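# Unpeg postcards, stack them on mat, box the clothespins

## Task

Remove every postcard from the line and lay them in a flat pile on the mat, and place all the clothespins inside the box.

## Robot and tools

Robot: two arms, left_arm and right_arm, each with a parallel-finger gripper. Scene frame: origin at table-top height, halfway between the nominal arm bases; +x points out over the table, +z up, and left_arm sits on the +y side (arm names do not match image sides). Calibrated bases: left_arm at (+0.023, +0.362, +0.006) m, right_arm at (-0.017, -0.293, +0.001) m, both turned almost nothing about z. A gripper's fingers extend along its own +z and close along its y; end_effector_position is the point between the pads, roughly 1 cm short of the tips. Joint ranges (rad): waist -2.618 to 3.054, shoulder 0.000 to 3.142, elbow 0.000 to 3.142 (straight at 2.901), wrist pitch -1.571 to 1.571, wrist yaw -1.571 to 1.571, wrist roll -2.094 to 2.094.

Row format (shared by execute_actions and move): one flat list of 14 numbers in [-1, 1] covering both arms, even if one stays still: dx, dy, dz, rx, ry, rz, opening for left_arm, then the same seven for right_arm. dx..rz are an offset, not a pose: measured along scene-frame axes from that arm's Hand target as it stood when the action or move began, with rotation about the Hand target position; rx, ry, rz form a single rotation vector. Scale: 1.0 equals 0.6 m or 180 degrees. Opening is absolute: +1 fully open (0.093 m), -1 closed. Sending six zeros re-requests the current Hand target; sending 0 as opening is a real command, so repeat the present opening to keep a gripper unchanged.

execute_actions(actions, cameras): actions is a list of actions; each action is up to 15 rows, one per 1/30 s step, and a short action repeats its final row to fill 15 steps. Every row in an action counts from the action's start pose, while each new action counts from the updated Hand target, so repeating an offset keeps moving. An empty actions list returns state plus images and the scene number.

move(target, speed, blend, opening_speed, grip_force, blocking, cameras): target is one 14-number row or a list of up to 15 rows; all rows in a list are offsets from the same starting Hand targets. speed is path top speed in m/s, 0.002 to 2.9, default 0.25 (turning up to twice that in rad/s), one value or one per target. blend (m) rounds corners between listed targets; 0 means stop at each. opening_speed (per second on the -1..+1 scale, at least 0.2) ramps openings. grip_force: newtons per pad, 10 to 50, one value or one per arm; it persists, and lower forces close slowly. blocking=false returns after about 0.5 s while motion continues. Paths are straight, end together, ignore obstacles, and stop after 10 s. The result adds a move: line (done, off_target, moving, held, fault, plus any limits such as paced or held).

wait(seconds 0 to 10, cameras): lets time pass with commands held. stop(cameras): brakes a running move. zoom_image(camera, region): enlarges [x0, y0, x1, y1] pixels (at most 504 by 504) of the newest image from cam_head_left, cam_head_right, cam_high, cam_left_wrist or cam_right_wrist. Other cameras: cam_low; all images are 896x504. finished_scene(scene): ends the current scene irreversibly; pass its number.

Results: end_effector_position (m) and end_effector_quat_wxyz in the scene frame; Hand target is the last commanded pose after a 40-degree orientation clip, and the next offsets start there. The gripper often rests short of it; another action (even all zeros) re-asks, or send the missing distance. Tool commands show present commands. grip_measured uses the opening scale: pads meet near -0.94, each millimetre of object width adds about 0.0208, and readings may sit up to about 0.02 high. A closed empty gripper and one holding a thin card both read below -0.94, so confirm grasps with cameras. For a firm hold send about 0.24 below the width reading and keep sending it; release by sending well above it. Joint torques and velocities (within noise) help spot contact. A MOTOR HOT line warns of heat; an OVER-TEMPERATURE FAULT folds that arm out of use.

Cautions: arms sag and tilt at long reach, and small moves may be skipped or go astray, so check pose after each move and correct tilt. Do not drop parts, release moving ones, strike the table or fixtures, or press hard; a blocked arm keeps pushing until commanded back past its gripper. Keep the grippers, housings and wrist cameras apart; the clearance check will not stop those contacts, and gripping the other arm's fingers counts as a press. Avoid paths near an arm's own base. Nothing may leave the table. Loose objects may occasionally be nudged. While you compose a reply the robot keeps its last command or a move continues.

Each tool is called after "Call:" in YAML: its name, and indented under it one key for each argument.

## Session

Call:
execute_actions:
  actions: []

Scene clock: 0.00 s.
left_arm: end_effector_position=(+0.2450, +0.2736, +0.2504) grip_measured=+1.000 end_effector_quat_wxyz=(+0.456, -0.005, +0.873, -0.173) | right_arm: end_effector_position=(+0.2468, -0.3149, +0.1836) grip_measured=+1.000 end_effector_quat_wxyz=(+0.525, +0.324, +0.787, -0.008)
Joint positions: left_arm=[-0.374 0.611 0.807 -0.747 -0.048 -0.399 0.093] | right_arm=[0.296 0.698 0.518 -0.4 0.611 0.736 0.093]
Joint velocities: within noise
Joint torques (N m): no reading
Heat: left arm: 31 °C; right arm: 34 °C.
Hand target: left_arm +0.2457, +0.2734, +0.2561; +0.463, -0.005, +0.869, -0.176 | right_arm +0.2479, -0.3145, +0.1881; +0.529, +0.325, +0.784, -0.004
Tool commands: left_gripper/opening=+1.0 right_gripper/opening=+1.0

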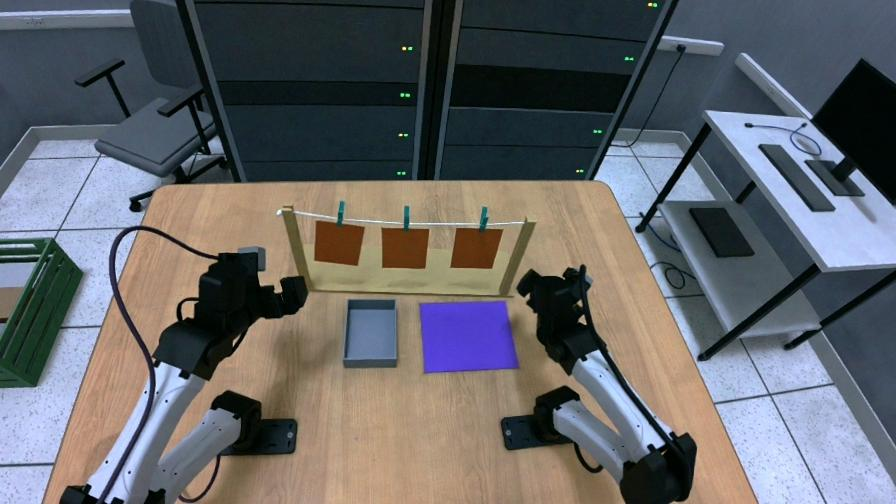

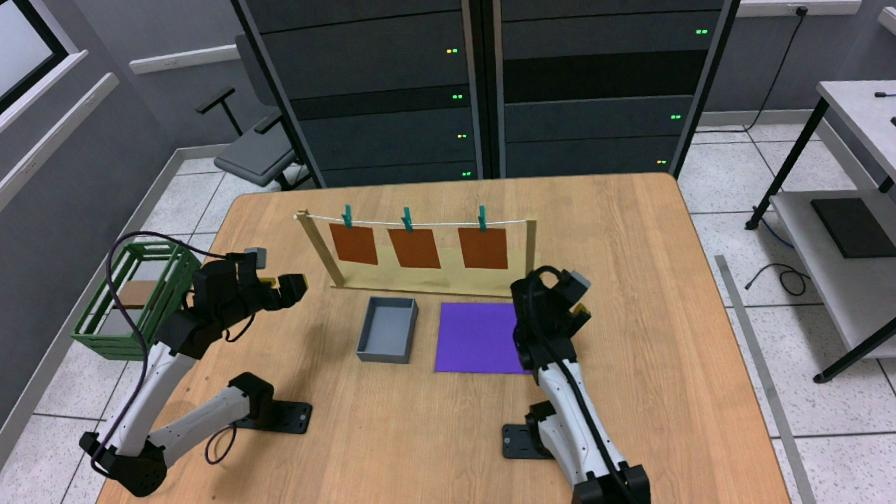

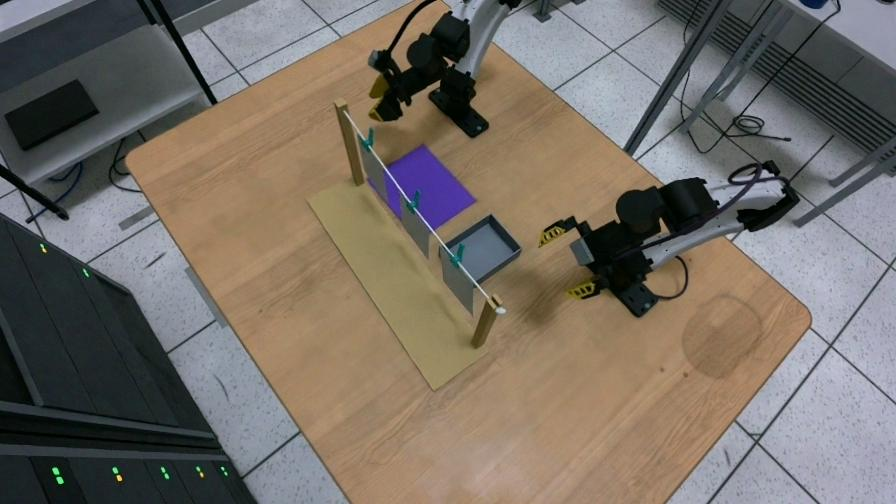

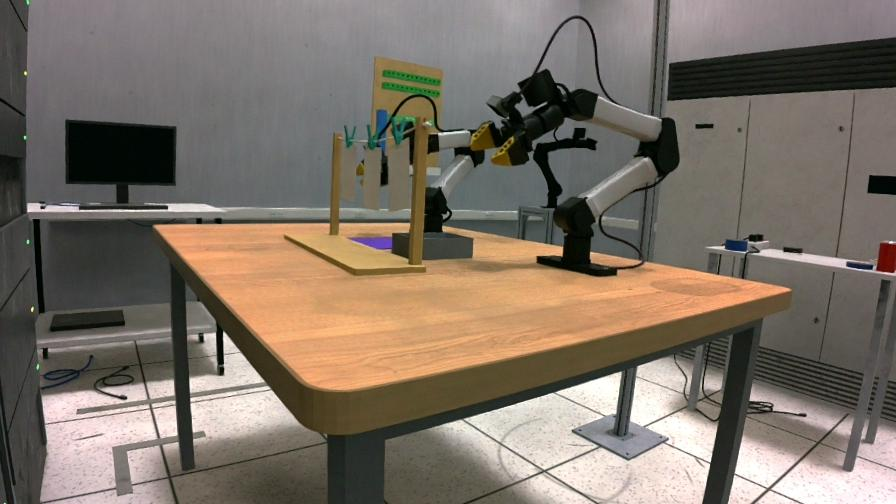

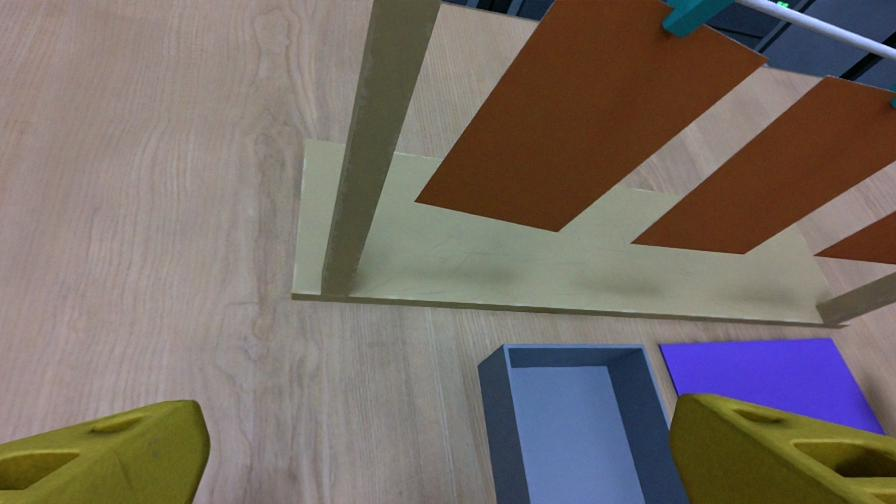

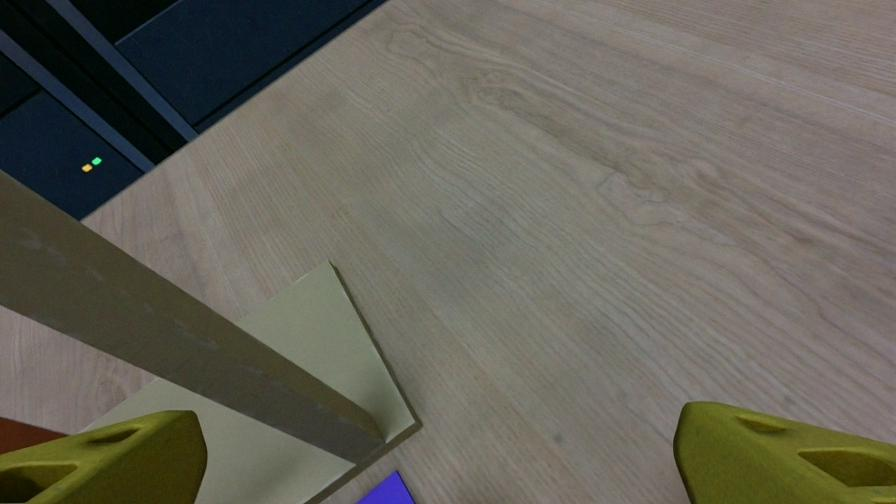

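Call:
move:
  target:
    - [0,-0.3,0.03,-0.013,-0.207,-0.217,-0.4,0,0,0.263,-0.067,0.099,0.026,1]
    - [0.105,-0.522,-0.097,-0.013,-0.207,-0.217,-0.4,0.003,0.183,0.263,-0.067,0.099,0.026,1]
  blend: 0.03
  cameras: ["cam_high","cam_low","cam_left_wrist","cam_right_wrist"]

Scene clock: 16.13 s.
left_arm: end_effector_position=(+0.3042, -0.0318, +0.1887) grip_measured=-0.398 end_effector_quat_wxyz=(+0.612, +0.331, +0.639, -0.327) | right_arm: end_effector_position=(+0.2495, -0.2039, +0.3387) grip_measured=+1.000 end_effector_quat_wxyz=(+0.428, +0.215, +0.871, -0.111)
Joint positions: left_arm=[-0.902 1.748 0.705 1.006 0.027 -0.012 0.026] | right_arm=[0.803 1.404 1.732 -1.555 0.868 1.121 0.093]
Joint torques (N m): left_arm=[-0.38 -5.64 9.59 3.02 -0.05 0.06] | right_arm=[0.16 -3.3 7.73 0.93 0.8 0.32]
Heat: left arm: 35 °C; right arm: 36 °C.
Hand target: left_arm +0.3088, -0.0397, +0.1976; +0.626, +0.327, +0.628, -0.327 | right_arm +0.2497, -0.2047, +0.3459; +0.432, +0.231, +0.864, -0.115
Off the commanded pose: left_arm 0.013 m, 2 deg | right_arm 0.007 m, 2 deg.
joint sent to its limit (right arm) — joint 4 (wrist pitch), lower limit. The joint targets still meet the commanded pose.
move: off_target (left_arm)
Images, in order (width x height): cam_high 896x504, cam_low 896x504, cam_left_wrist 896x504, cam_right_wrist 896x504.

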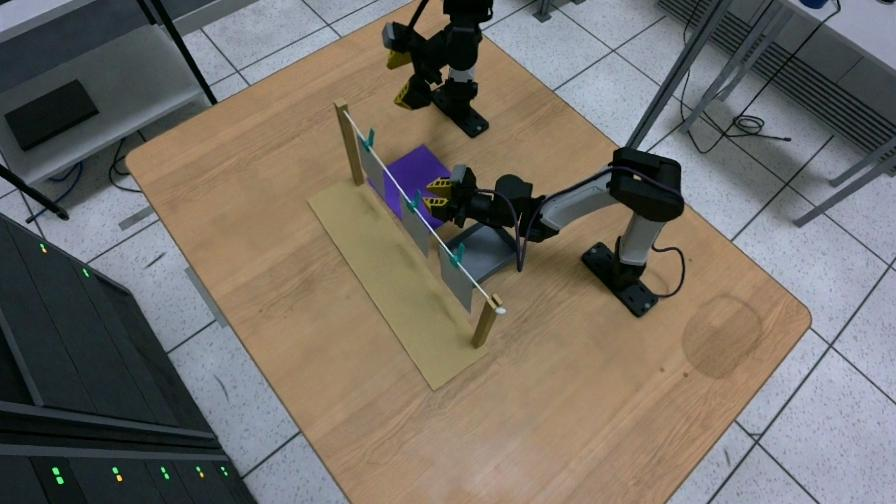

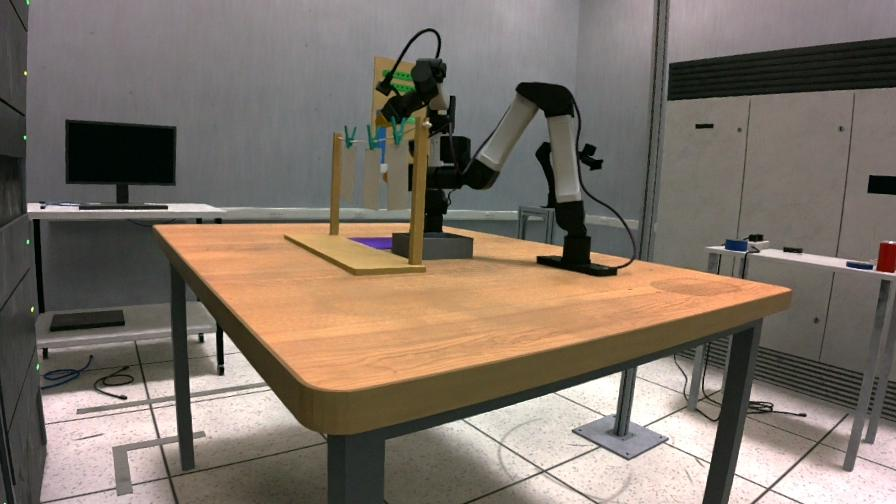

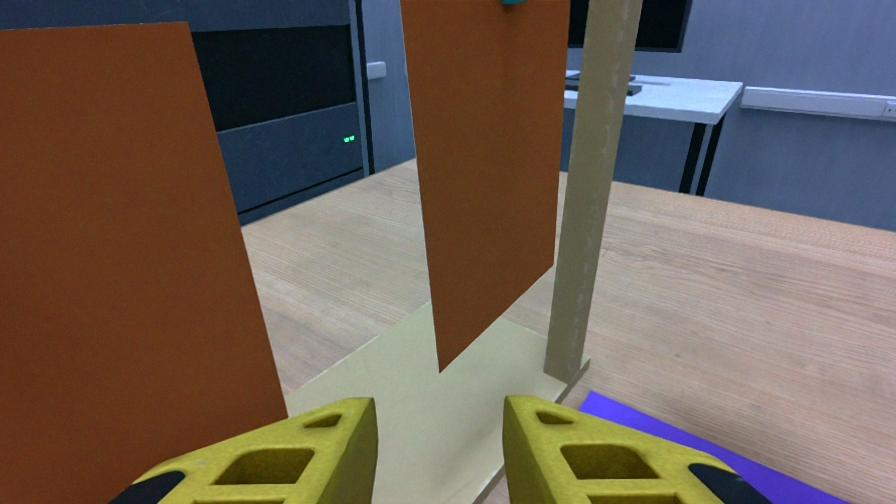

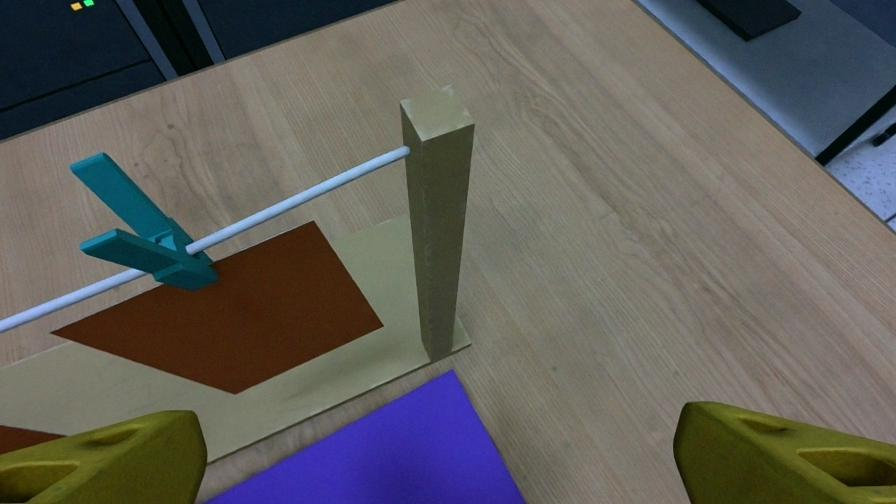

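Call:
move:
  target:
    - [0.1,-0.143,0,0,0,0,-0.4,0,0,0,0,0,0,1]
    - [0.1,-0.143,0,0,0,0,-1,0,0,0,0,0,0,1]
  speed: 0.1
  grip_force: [25, 50]
  cameras: ["cam_high","cam_low","cam_left_wrist","cam_right_wrist"]

Scene clock: 36.60 s.
left_arm: end_effector_position=(+0.3628, -0.1193, +0.1998) grip_measured=-0.974 end_effector_quat_wxyz=(+0.624, +0.329, +0.625, -0.333) | right_arm: end_effector_position=(+0.2495, -0.2039, +0.3387) grip_measured=+1.000 end_effector_quat_wxyz=(+0.428, +0.215, +0.871, -0.111)
Joint positions: left_arm=[-0.909 2.067 1.18 0.889 0.026 -0.006 0] | right_arm=[0.803 1.404 1.732 -1.555 0.868 1.121 0.093]
Joint torques (N m): left_arm=[-0.03 -9.18 10.44 2.52 -0.09 -0.01] | right_arm=[0.12 -3.26 8.02 0.95 0.79 0.29]
Heat: left arm: 39 °C; right arm: 39 °C.
Hand target: left_arm +0.3688, -0.1256, +0.1978; +0.626, +0.327, +0.627, -0.327 | right_arm +0.2497, -0.2046, +0.3459; +0.432, +0.231, +0.864, -0.115
Off the commanded pose: left_arm 0.009 m, 1 deg | right_arm 0.007 m, 2 deg.
joint sent to its limit (right arm) — joint 4 (wrist pitch), lower limit. The joint targets still meet the commanded pose.
grip_force (N): 25, 50
move: done
Images, in order (width x height): cam_high 896x504, cam_low 896x504, cam_left_wrist 896x504, cam_right_wrist 896x504.

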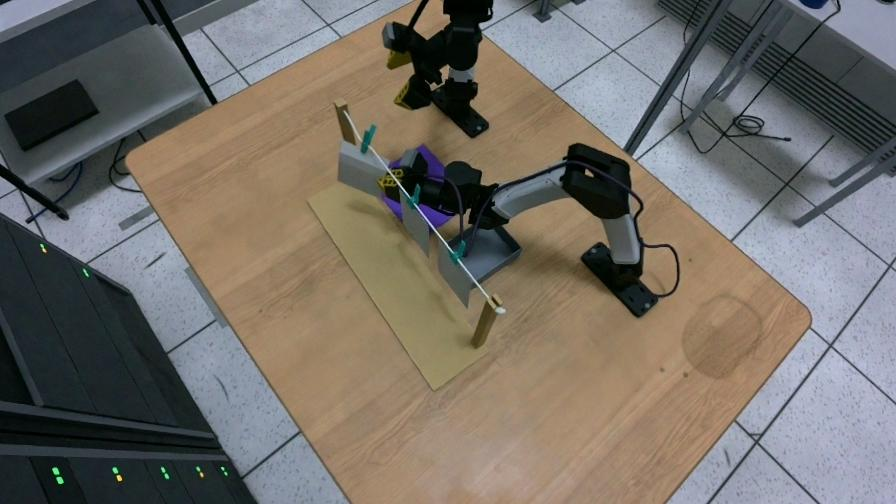

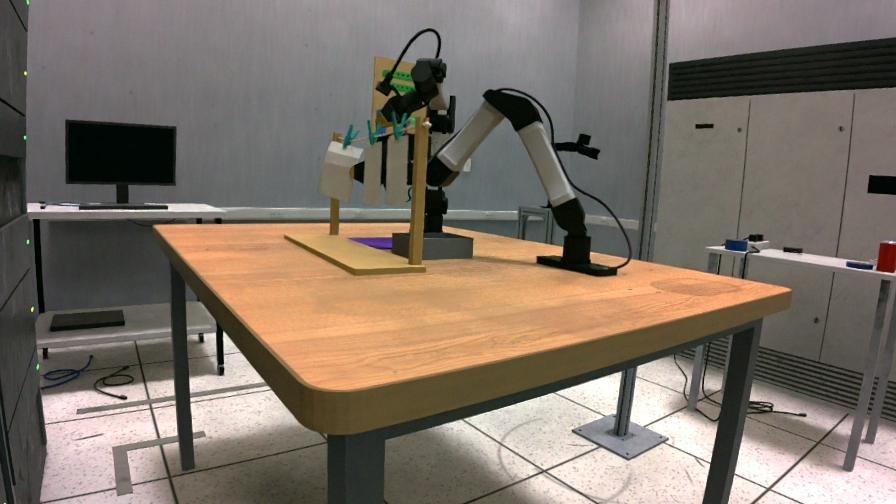

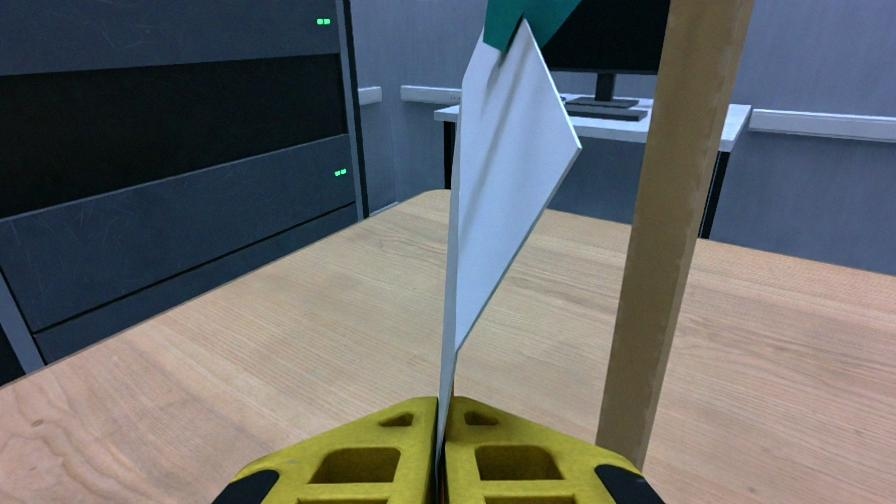

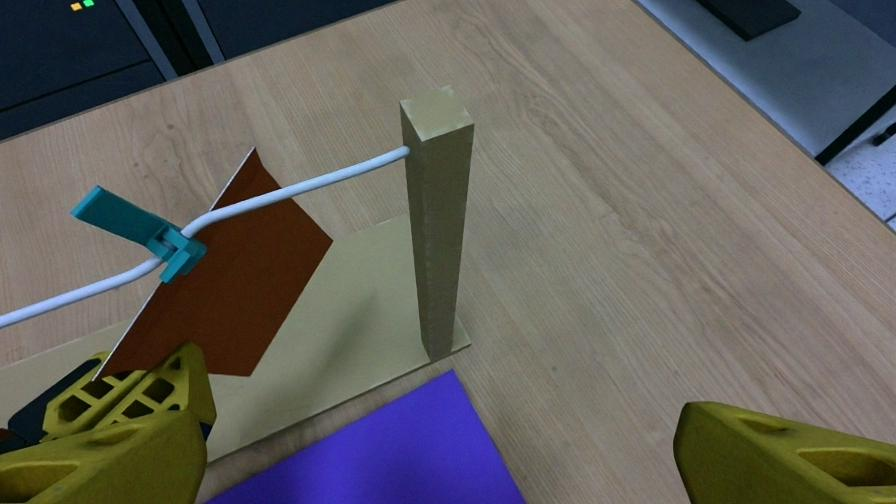

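Call:
move:
  target: [-0.02,-0.018,0,0,0,0.139,-1,0.109,0.181,0.015,0,0,0,1]
  speed: 0.15
  cameras: ["cam_high","cam_left_wrist","cam_right_wrist"]

Scene clock: 69.57 s.
left_arm: end_effector_position=(+0.3515, -0.1320, +0.2037) grip_measured=-0.974 end_effector_quat_wxyz=(+0.683, +0.186, +0.678, -0.198) | right_arm: end_effector_position=(+0.3138, -0.0984, +0.3505) grip_measured=+1.000 end_effector_quat_wxyz=(+0.456, +0.203, +0.863, -0.078)
Joint positions: left_arm=[-1.104 2.143 1.311 0.846 -0.595 -0.005 0] | right_arm=[0.889 1.831 2.206 -1.561 0.906 1.157 0.093]
Joint torques (N m): left_arm=[0.12 -9.46 10.67 2.25 -0.11 -0.02] | right_arm=[0.34 -5.83 7.68 1.04 0.77 0.13]
Heat: left arm: 41 °C; right arm: 41 °C.
Hand target: left_arm +0.3568, -0.1363, +0.1976; +0.683, +0.183, +0.683, -0.184 | right_arm +0.3151, -0.0961, +0.3549; +0.432, +0.232, +0.864, -0.115
Off the commanded pose: left_arm 0.009 m, 2 deg | right_arm 0.005 m, 6 deg.
joint sent to its limit (right arm) — joint 4 (wrist pitch), lower limit. The joint targets are off in orientation, not in position.
grip_force (N): 25, 50
move: off_target (right_arm)
Images, in order (width x height): cam_high 896x504, cam_left_wrist 896x504, cam_right_wrist 896x504.

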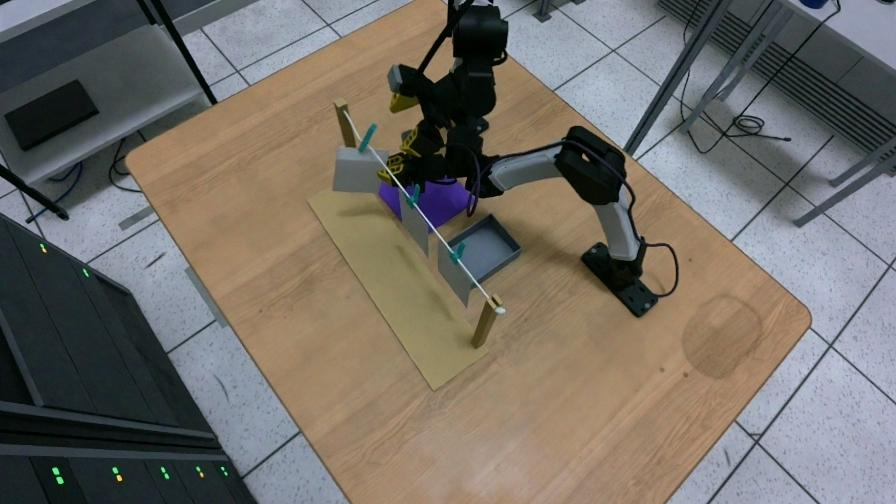

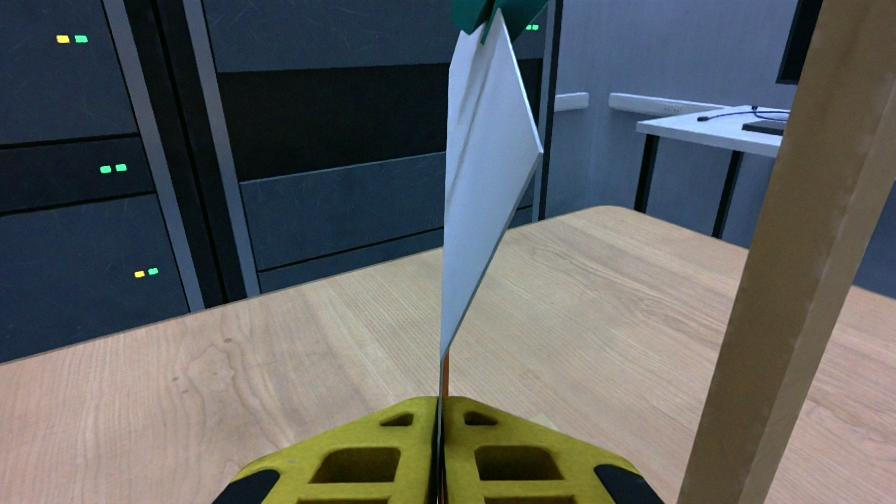

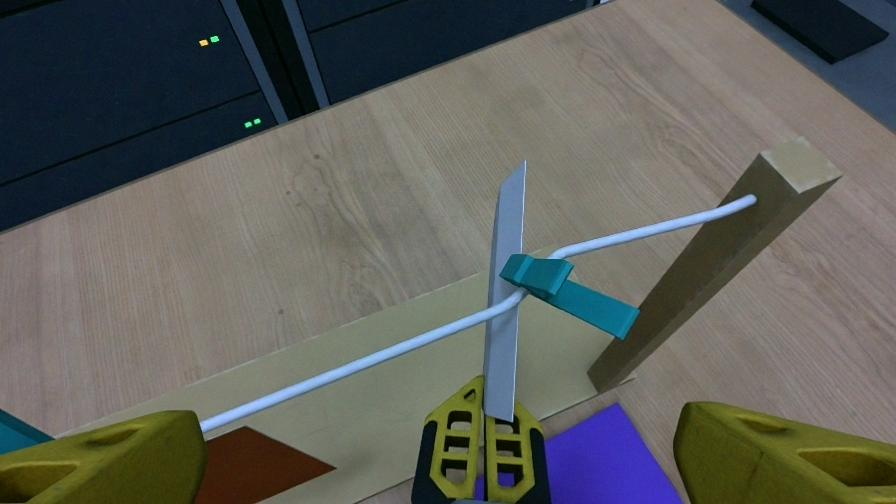

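Call:
zoom_image:
  camera: "cam_right_wrist"
  region: [440, 140, 700, 440]

Call:
zoom_image:
  camera: "cam_left_wrist"
  region: [400, 0, 600, 120]

Call:
execute_actions:
  actions: []
  cameras: ["cam_head_right","cam_low"]

Call:
zoom_image:
  camera: "cam_head_right"
  region: [350, 130, 610, 330]

Scaled by 1.680 from the camera's 896x504 image, which has a finer 1280x720 frame.

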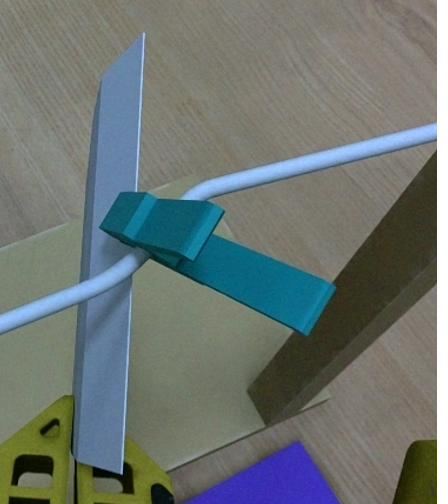

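Scaled by 2.520 from the camera's 896x504 image, which has a finer 1280x720 frame.

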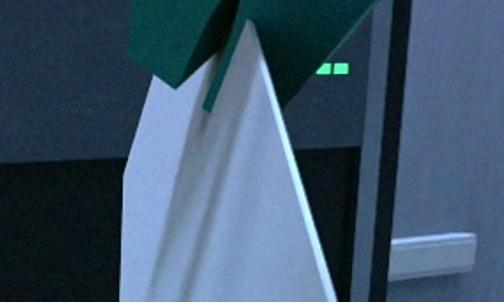

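Scene clock: 100.37 s.
left_arm: end_effector_position=(+0.3516, -0.1319, +0.2037) grip_measured=-0.974 end_effector_quat_wxyz=(+0.684, +0.186, +0.678, -0.197) | right_arm: end_effector_position=(+0.3138, -0.0984, +0.3505) grip_measured=+1.000 end_effector_quat_wxyz=(+0.456, +0.203, +0.863, -0.078)
Joint positions: left_arm=[-1.104 2.143 1.311 0.846 -0.595 -0.005 0] | right_arm=[0.889 1.831 2.206 -1.561 0.906 1.157 0.093]
Joint velocities: within noise
Joint torques (N m): left_arm=[0.09 -9.54 10.63 2.24 -0.15 -0.01] | right_arm=[0.35 -6.02 7.84 1.07 0.78 0.13]
Heat: left arm: 46 °C; right arm: 40 °C.
Hand target: left_arm +0.3568, -0.1364, +0.1976; +0.683, +0.183, +0.683, -0.184 | right_arm +0.3151, -0.0961, +0.3549; +0.432, +0.232, +0.864, -0.115
Tool commands: left_gripper/opening=-1.0 right_gripper/opening=+1.0
Off the commanded pose: left_arm 0.009 m, 2 deg | right_arm 0.005 m, 6 deg.
grip_force (N): 25, 50
Images, in order (width x height): cam_head_right 896x504, cam_low 896x504.

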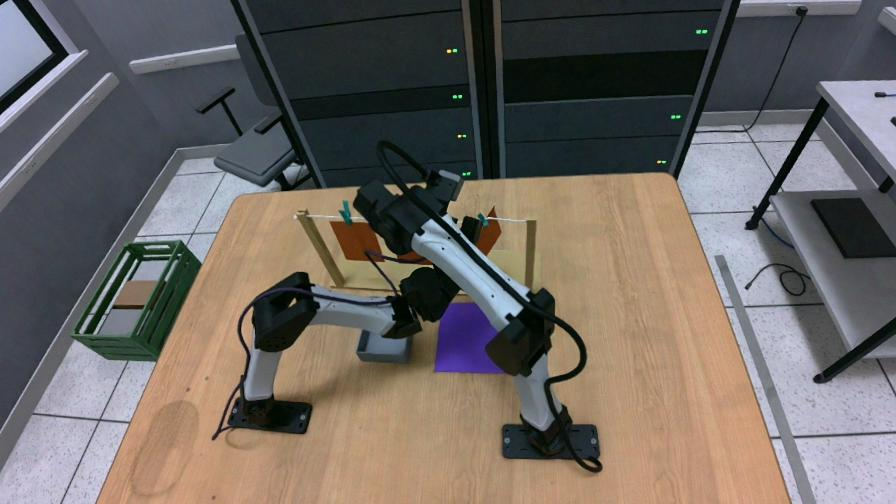

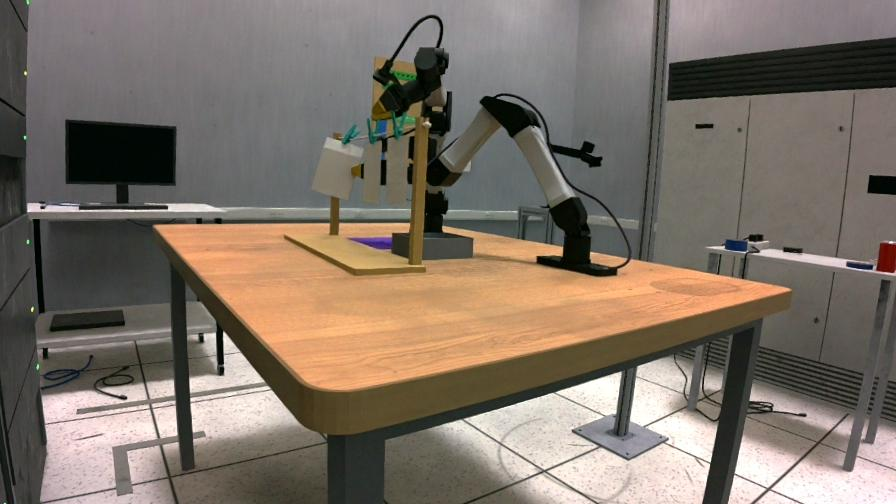

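Scaled by 1.938 from the camera's 896x504 image, which has a finer 1280x720 frame.

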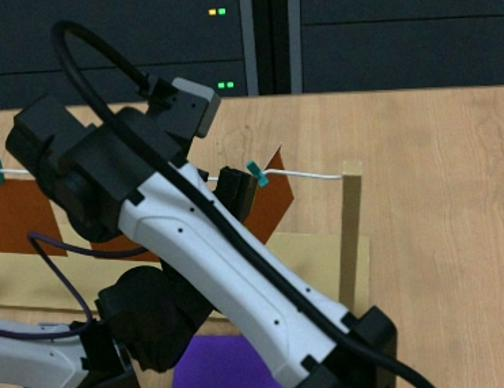

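Call:
zoom_image:
  camera: "cam_low"
  region: [290, 90, 440, 215]

Call:
execute_actions:
  actions: []
  cameras: ["cam_high"]

Call:
zoom_image:
  camera: "cam_high"
  region: [310, 90, 450, 230]

Scaled by 3.360 from the camera's 896x504 image, which has a finer 1280x720 frame.

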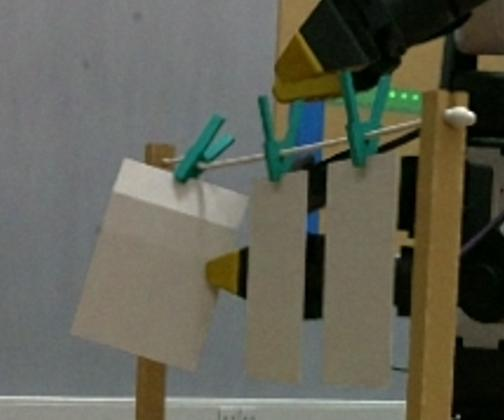

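Scene clock: 129.97 s.
left_arm: end_effector_position=(+0.3516, -0.1319, +0.2037) grip_measured=-0.974 end_effector_quat_wxyz=(+0.684, +0.186, +0.678, -0.197) | right_arm: end_effector_position=(+0.3138, -0.0984, +0.3505) grip_measured=+1.000 end_effector_quat_wxyz=(+0.456, +0.203, +0.863, -0.078)
Joint positions: left_arm=[-1.104 2.143 1.311 0.846 -0.595 -0.005 0] | right_arm=[0.889 1.831 2.206 -1.561 0.906 1.157 0.093]
Joint velocities: within noise
Joint torques (N m): left_arm=[0.08 -9.5 10.67 2.23 -0.13 -0.02] | right_arm=[0.5 -6.01 8.05 1.04 0.81 0.15]
Heat: left arm: 49 °C; right arm: 40 °C.
Hand target: left_arm +0.3568, -0.1364, +0.1976; +0.683, +0.183, +0.683, -0.184 | right_arm +0.3151, -0.0961, +0.3549; +0.432, +0.232, +0.864, -0.115
Tool commands: left_gripper/opening=-1.0 right_gripper/opening=+1.0
Off the commanded pose: left_arm 0.009 m, 2 deg | right_arm 0.005 m, 6 deg.
grip_force (N): 25, 50
Images, in order (width x height): cam_high 896x504.

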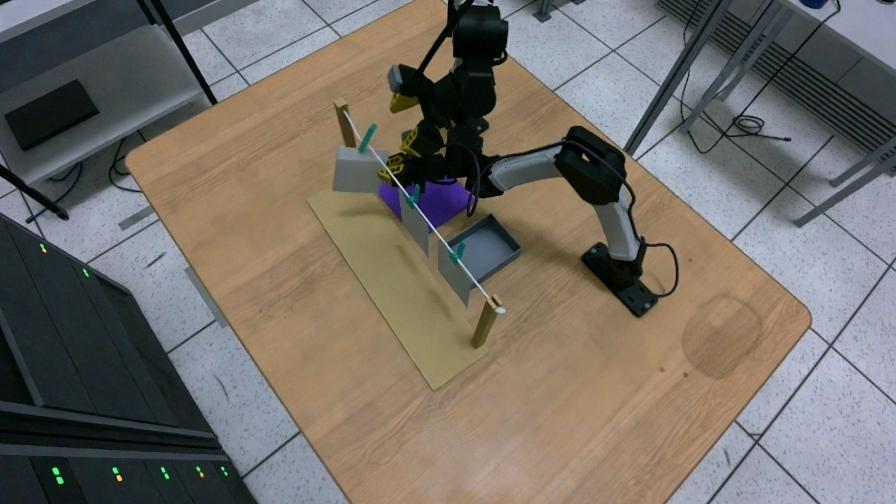

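Scaled by 3.600 from the camera's 896x504 image, which has a finer 1280x720 frame.

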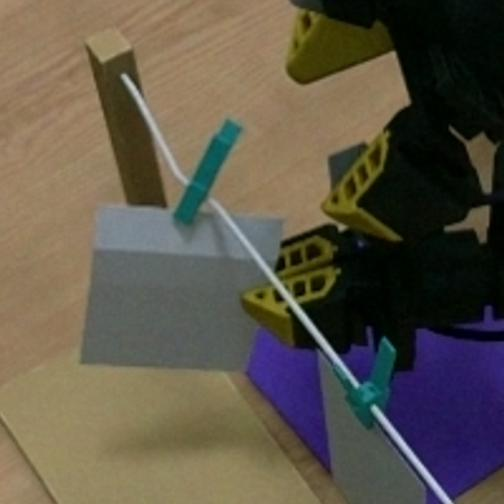

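Call:
move:
  target: [-0.016,-0.028,0,0,0,0,-1,0,0,0,0,0,0,1]
  speed: 0.1
  cameras: ["cam_low","cam_left_wrist","cam_right_wrist"]

Call:
zoom_image:
  camera: "cam_low"
  region: [290, 90, 440, 215]

Scene clock: 141.23 s.
left_arm: end_effector_position=(+0.3458, -0.1446, +0.2033) grip_measured=-0.974 end_effector_quat_wxyz=(+0.685, +0.179, +0.680, -0.190) | right_arm: end_effector_position=(+0.3138, -0.0984, +0.3505) grip_measured=+1.000 end_effector_quat_wxyz=(+0.456, +0.203, +0.863, -0.078)
Joint positions: left_arm=[-1.134 2.179 1.372 0.822 -0.646 -0.005 0] | right_arm=[0.889 1.831 2.206 -1.561 0.906 1.157 0.093]
Joint torques (N m): left_arm=[-0.2 -9.83 10.85 2.19 0.02 -0.02] | right_arm=[0.31 -5.89 7.82 1.04 0.78 0.16]
Heat: left arm: 49 °C; right arm: 40 °C.
Hand target: left_arm +0.3471, -0.1532, +0.1978; +0.683, +0.183, +0.683, -0.184 | right_arm +0.3151, -0.0961, +0.3549; +0.432, +0.232, +0.864, -0.115
Off the commanded pose: left_arm 0.010 m, 1 deg | right_arm 0.005 m, 6 deg.
joint sent to its limit (right arm) — joint 4 (wrist pitch), lower limit. The joint targets are off in orientation, not in position.
grip_force (N): 25, 50
move: off_target (right_arm)
Images, in order (width x height): cam_low 896x504, cam_left_wrist 896x504, cam_right_wrist 896x504.

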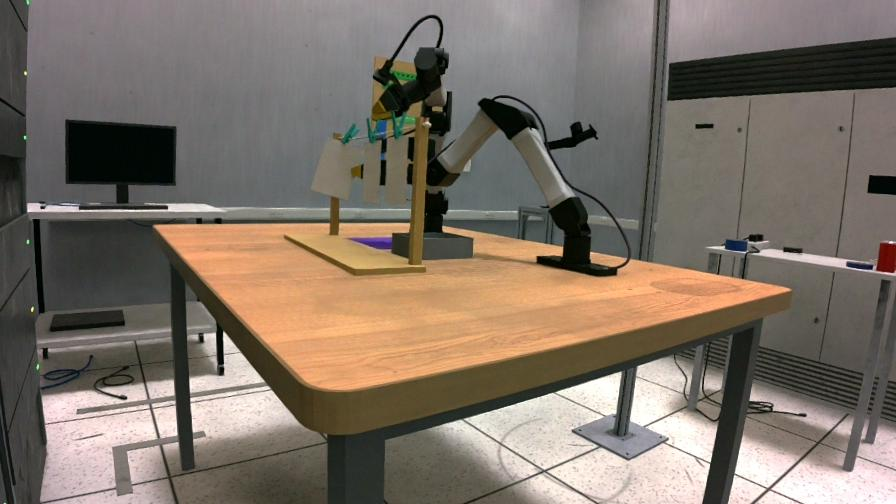

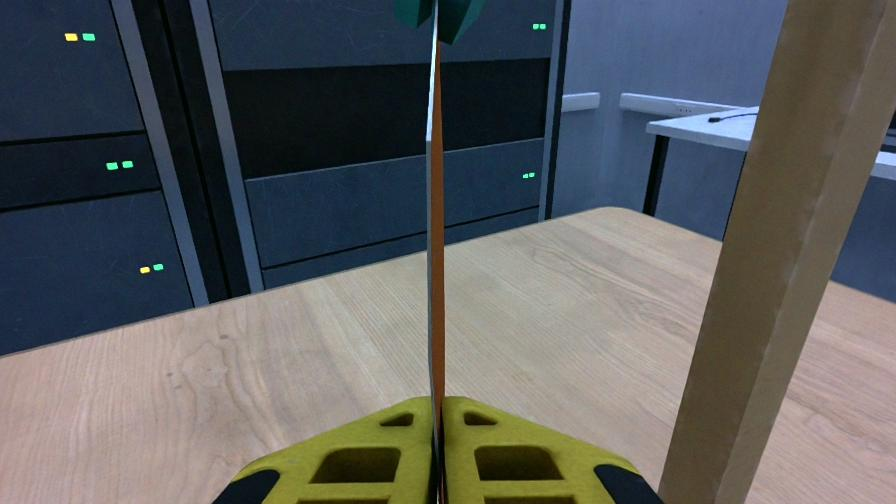

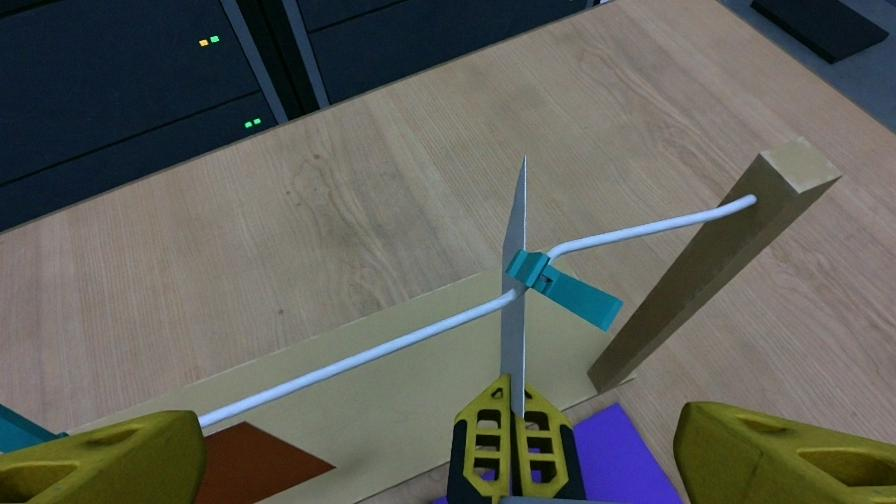

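Scaled by 3.360 from the camera's 896x504 image, which has a finer 1280x720 frame.

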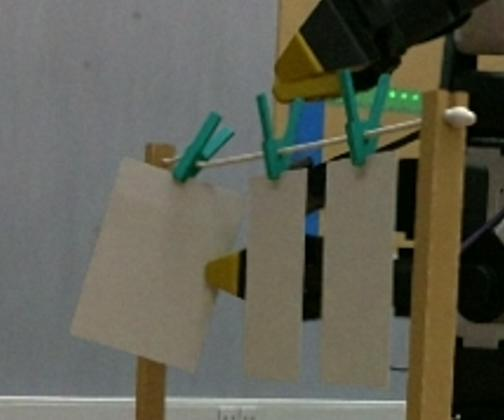

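Call:
move:
  target:
    - [0,0,0,0,0,0,-1,0,-0.055,0,0,0,0,1]
    - [0,0,0,0,0,0,-1,0.08,-0.09,-0.0625,0,0,0,1]
  speed: 0.08
  cameras: ["cam_low","cam_right_wrist"]

Call:
zoom_image:
  camera: "cam_low"
  region: [290, 90, 440, 215]

Scene clock: 174.40 s.
left_arm: end_effector_position=(+0.3458, -0.1446, +0.2033) grip_measured=-0.974 end_effector_quat_wxyz=(+0.685, +0.179, +0.680, -0.190) | right_arm: end_effector_position=(+0.3621, -0.1507, +0.3174) grip_measured=+1.000 end_effector_quat_wxyz=(+0.432, +0.231, +0.863, -0.121)
Joint positions: left_arm=[-1.134 2.179 1.372 0.821 -0.646 -0.005 0] | right_arm=[0.682 1.803 2.028 -1.355 0.85 0.998 0.093]
Joint torques (N m): left_arm=[-0.34 -9.83 10.96 2.21 0 0] | right_arm=[-0.47 -7.69 5.87 1.37 0.41 -0.01]
Heat: left arm: 52 °C; right arm: 41 °C.
Hand target: left_arm +0.3471, -0.1532, +0.1977; +0.683, +0.183, +0.683, -0.184 | right_arm +0.3631, -0.1501, +0.3174; +0.432, +0.231, +0.864, -0.115
Off the commanded pose: left_arm 0.010 m, 1 deg | right_arm 0.001 m, 1 deg.
grip_force (N): 25, 50
move: done
Images, in order (width x height): cam_low 896x504, cam_right_wrist 896x504.

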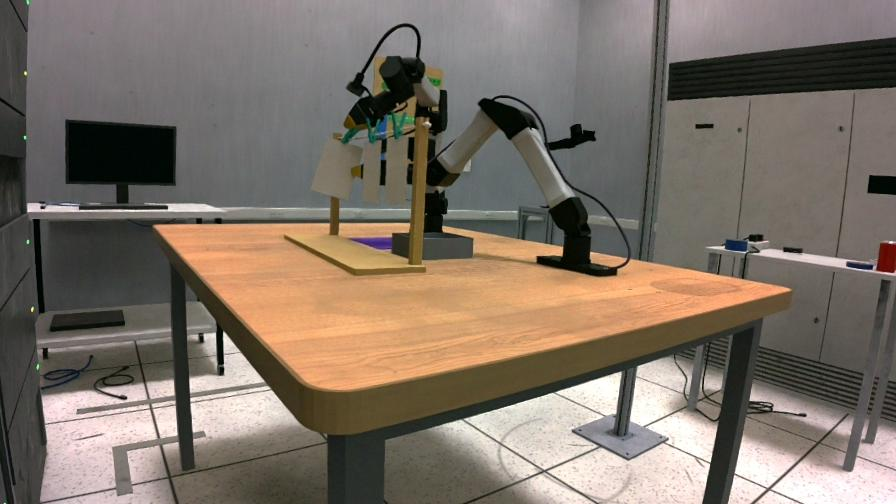

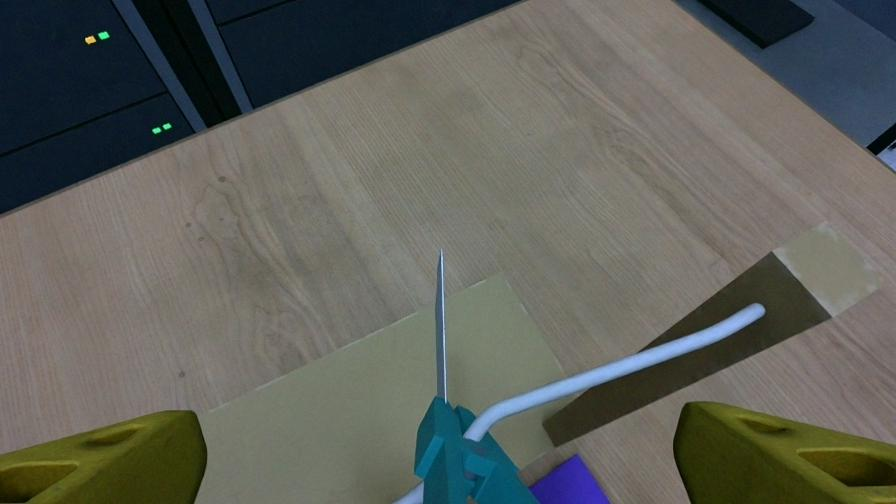

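Scaled by 3.360 from the camera's 896x504 image, which has a finer 1280x720 frame.

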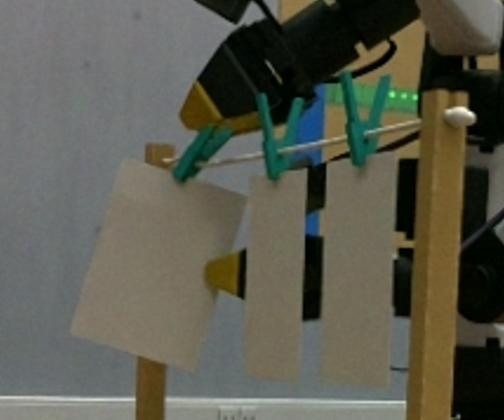

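Call:
move:
  target: [0,0,0,0,0,0,-1,-0.017,-0.012,-0.033,0,0,0,1]
  speed: 0.06
  cameras: ["cam_low","cam_right_wrist"]

Call:
zoom_image:
  camera: "cam_low"
  region: [290, 90, 440, 215]

Scene clock: 184.00 s.
left_arm: end_effector_position=(+0.3458, -0.1446, +0.2021) grip_measured=-0.974 end_effector_quat_wxyz=(+0.684, +0.180, +0.681, -0.188) | right_arm: end_effector_position=(+0.3552, -0.1559, +0.2898) grip_measured=+1.000 end_effector_quat_wxyz=(+0.425, +0.227, +0.867, -0.129)
Joint positions: left_arm=[-1.134 2.179 1.372 0.815 -0.646 -0.005 0] | right_arm=[0.682 1.737 1.837 -1.254 0.848 0.998 0.093]
Joint torques (N m): left_arm=[-0.31 -9.87 10.93 2.25 0.03 -0.03] | right_arm=[-0.25 -9.25 6.04 1.34 0.49 0.02]
Heat: left arm: 53 °C; right arm: 40 °C.
Hand target: left_arm +0.3471, -0.1532, +0.1978; +0.683, +0.183, +0.683, -0.184 | right_arm +0.3529, -0.1573, +0.2976; +0.432, +0.231, +0.864, -0.115
Off the commanded pose: left_arm 0.010 m, 1 deg | right_arm 0.008 m, 2 deg.
grip_force (N): 25, 50
move: done
Images, in order (width x height): cam_low 896x504, cam_right_wrist 896x504.

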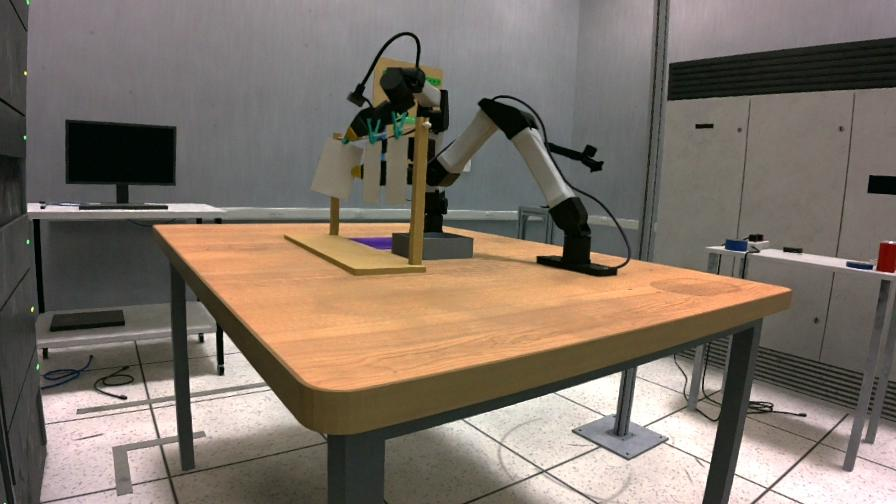

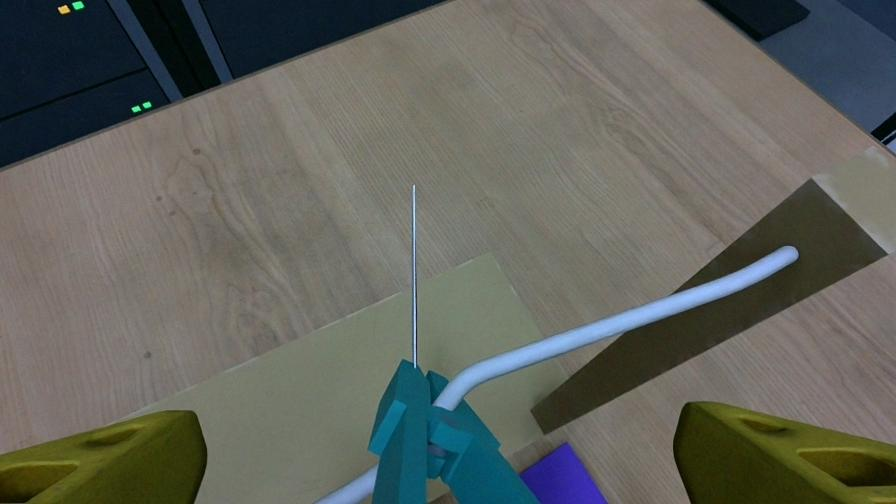

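Scaled by 3.360 from the camera's 896x504 image, which has a finer 1280x720 frame.

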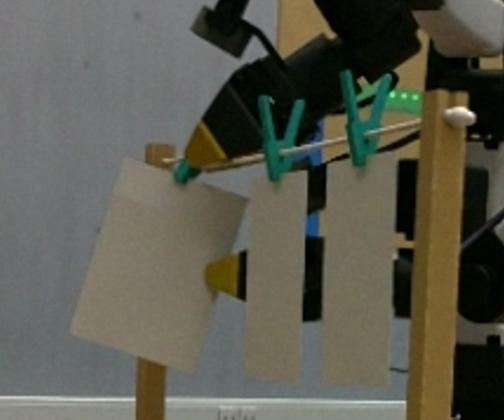

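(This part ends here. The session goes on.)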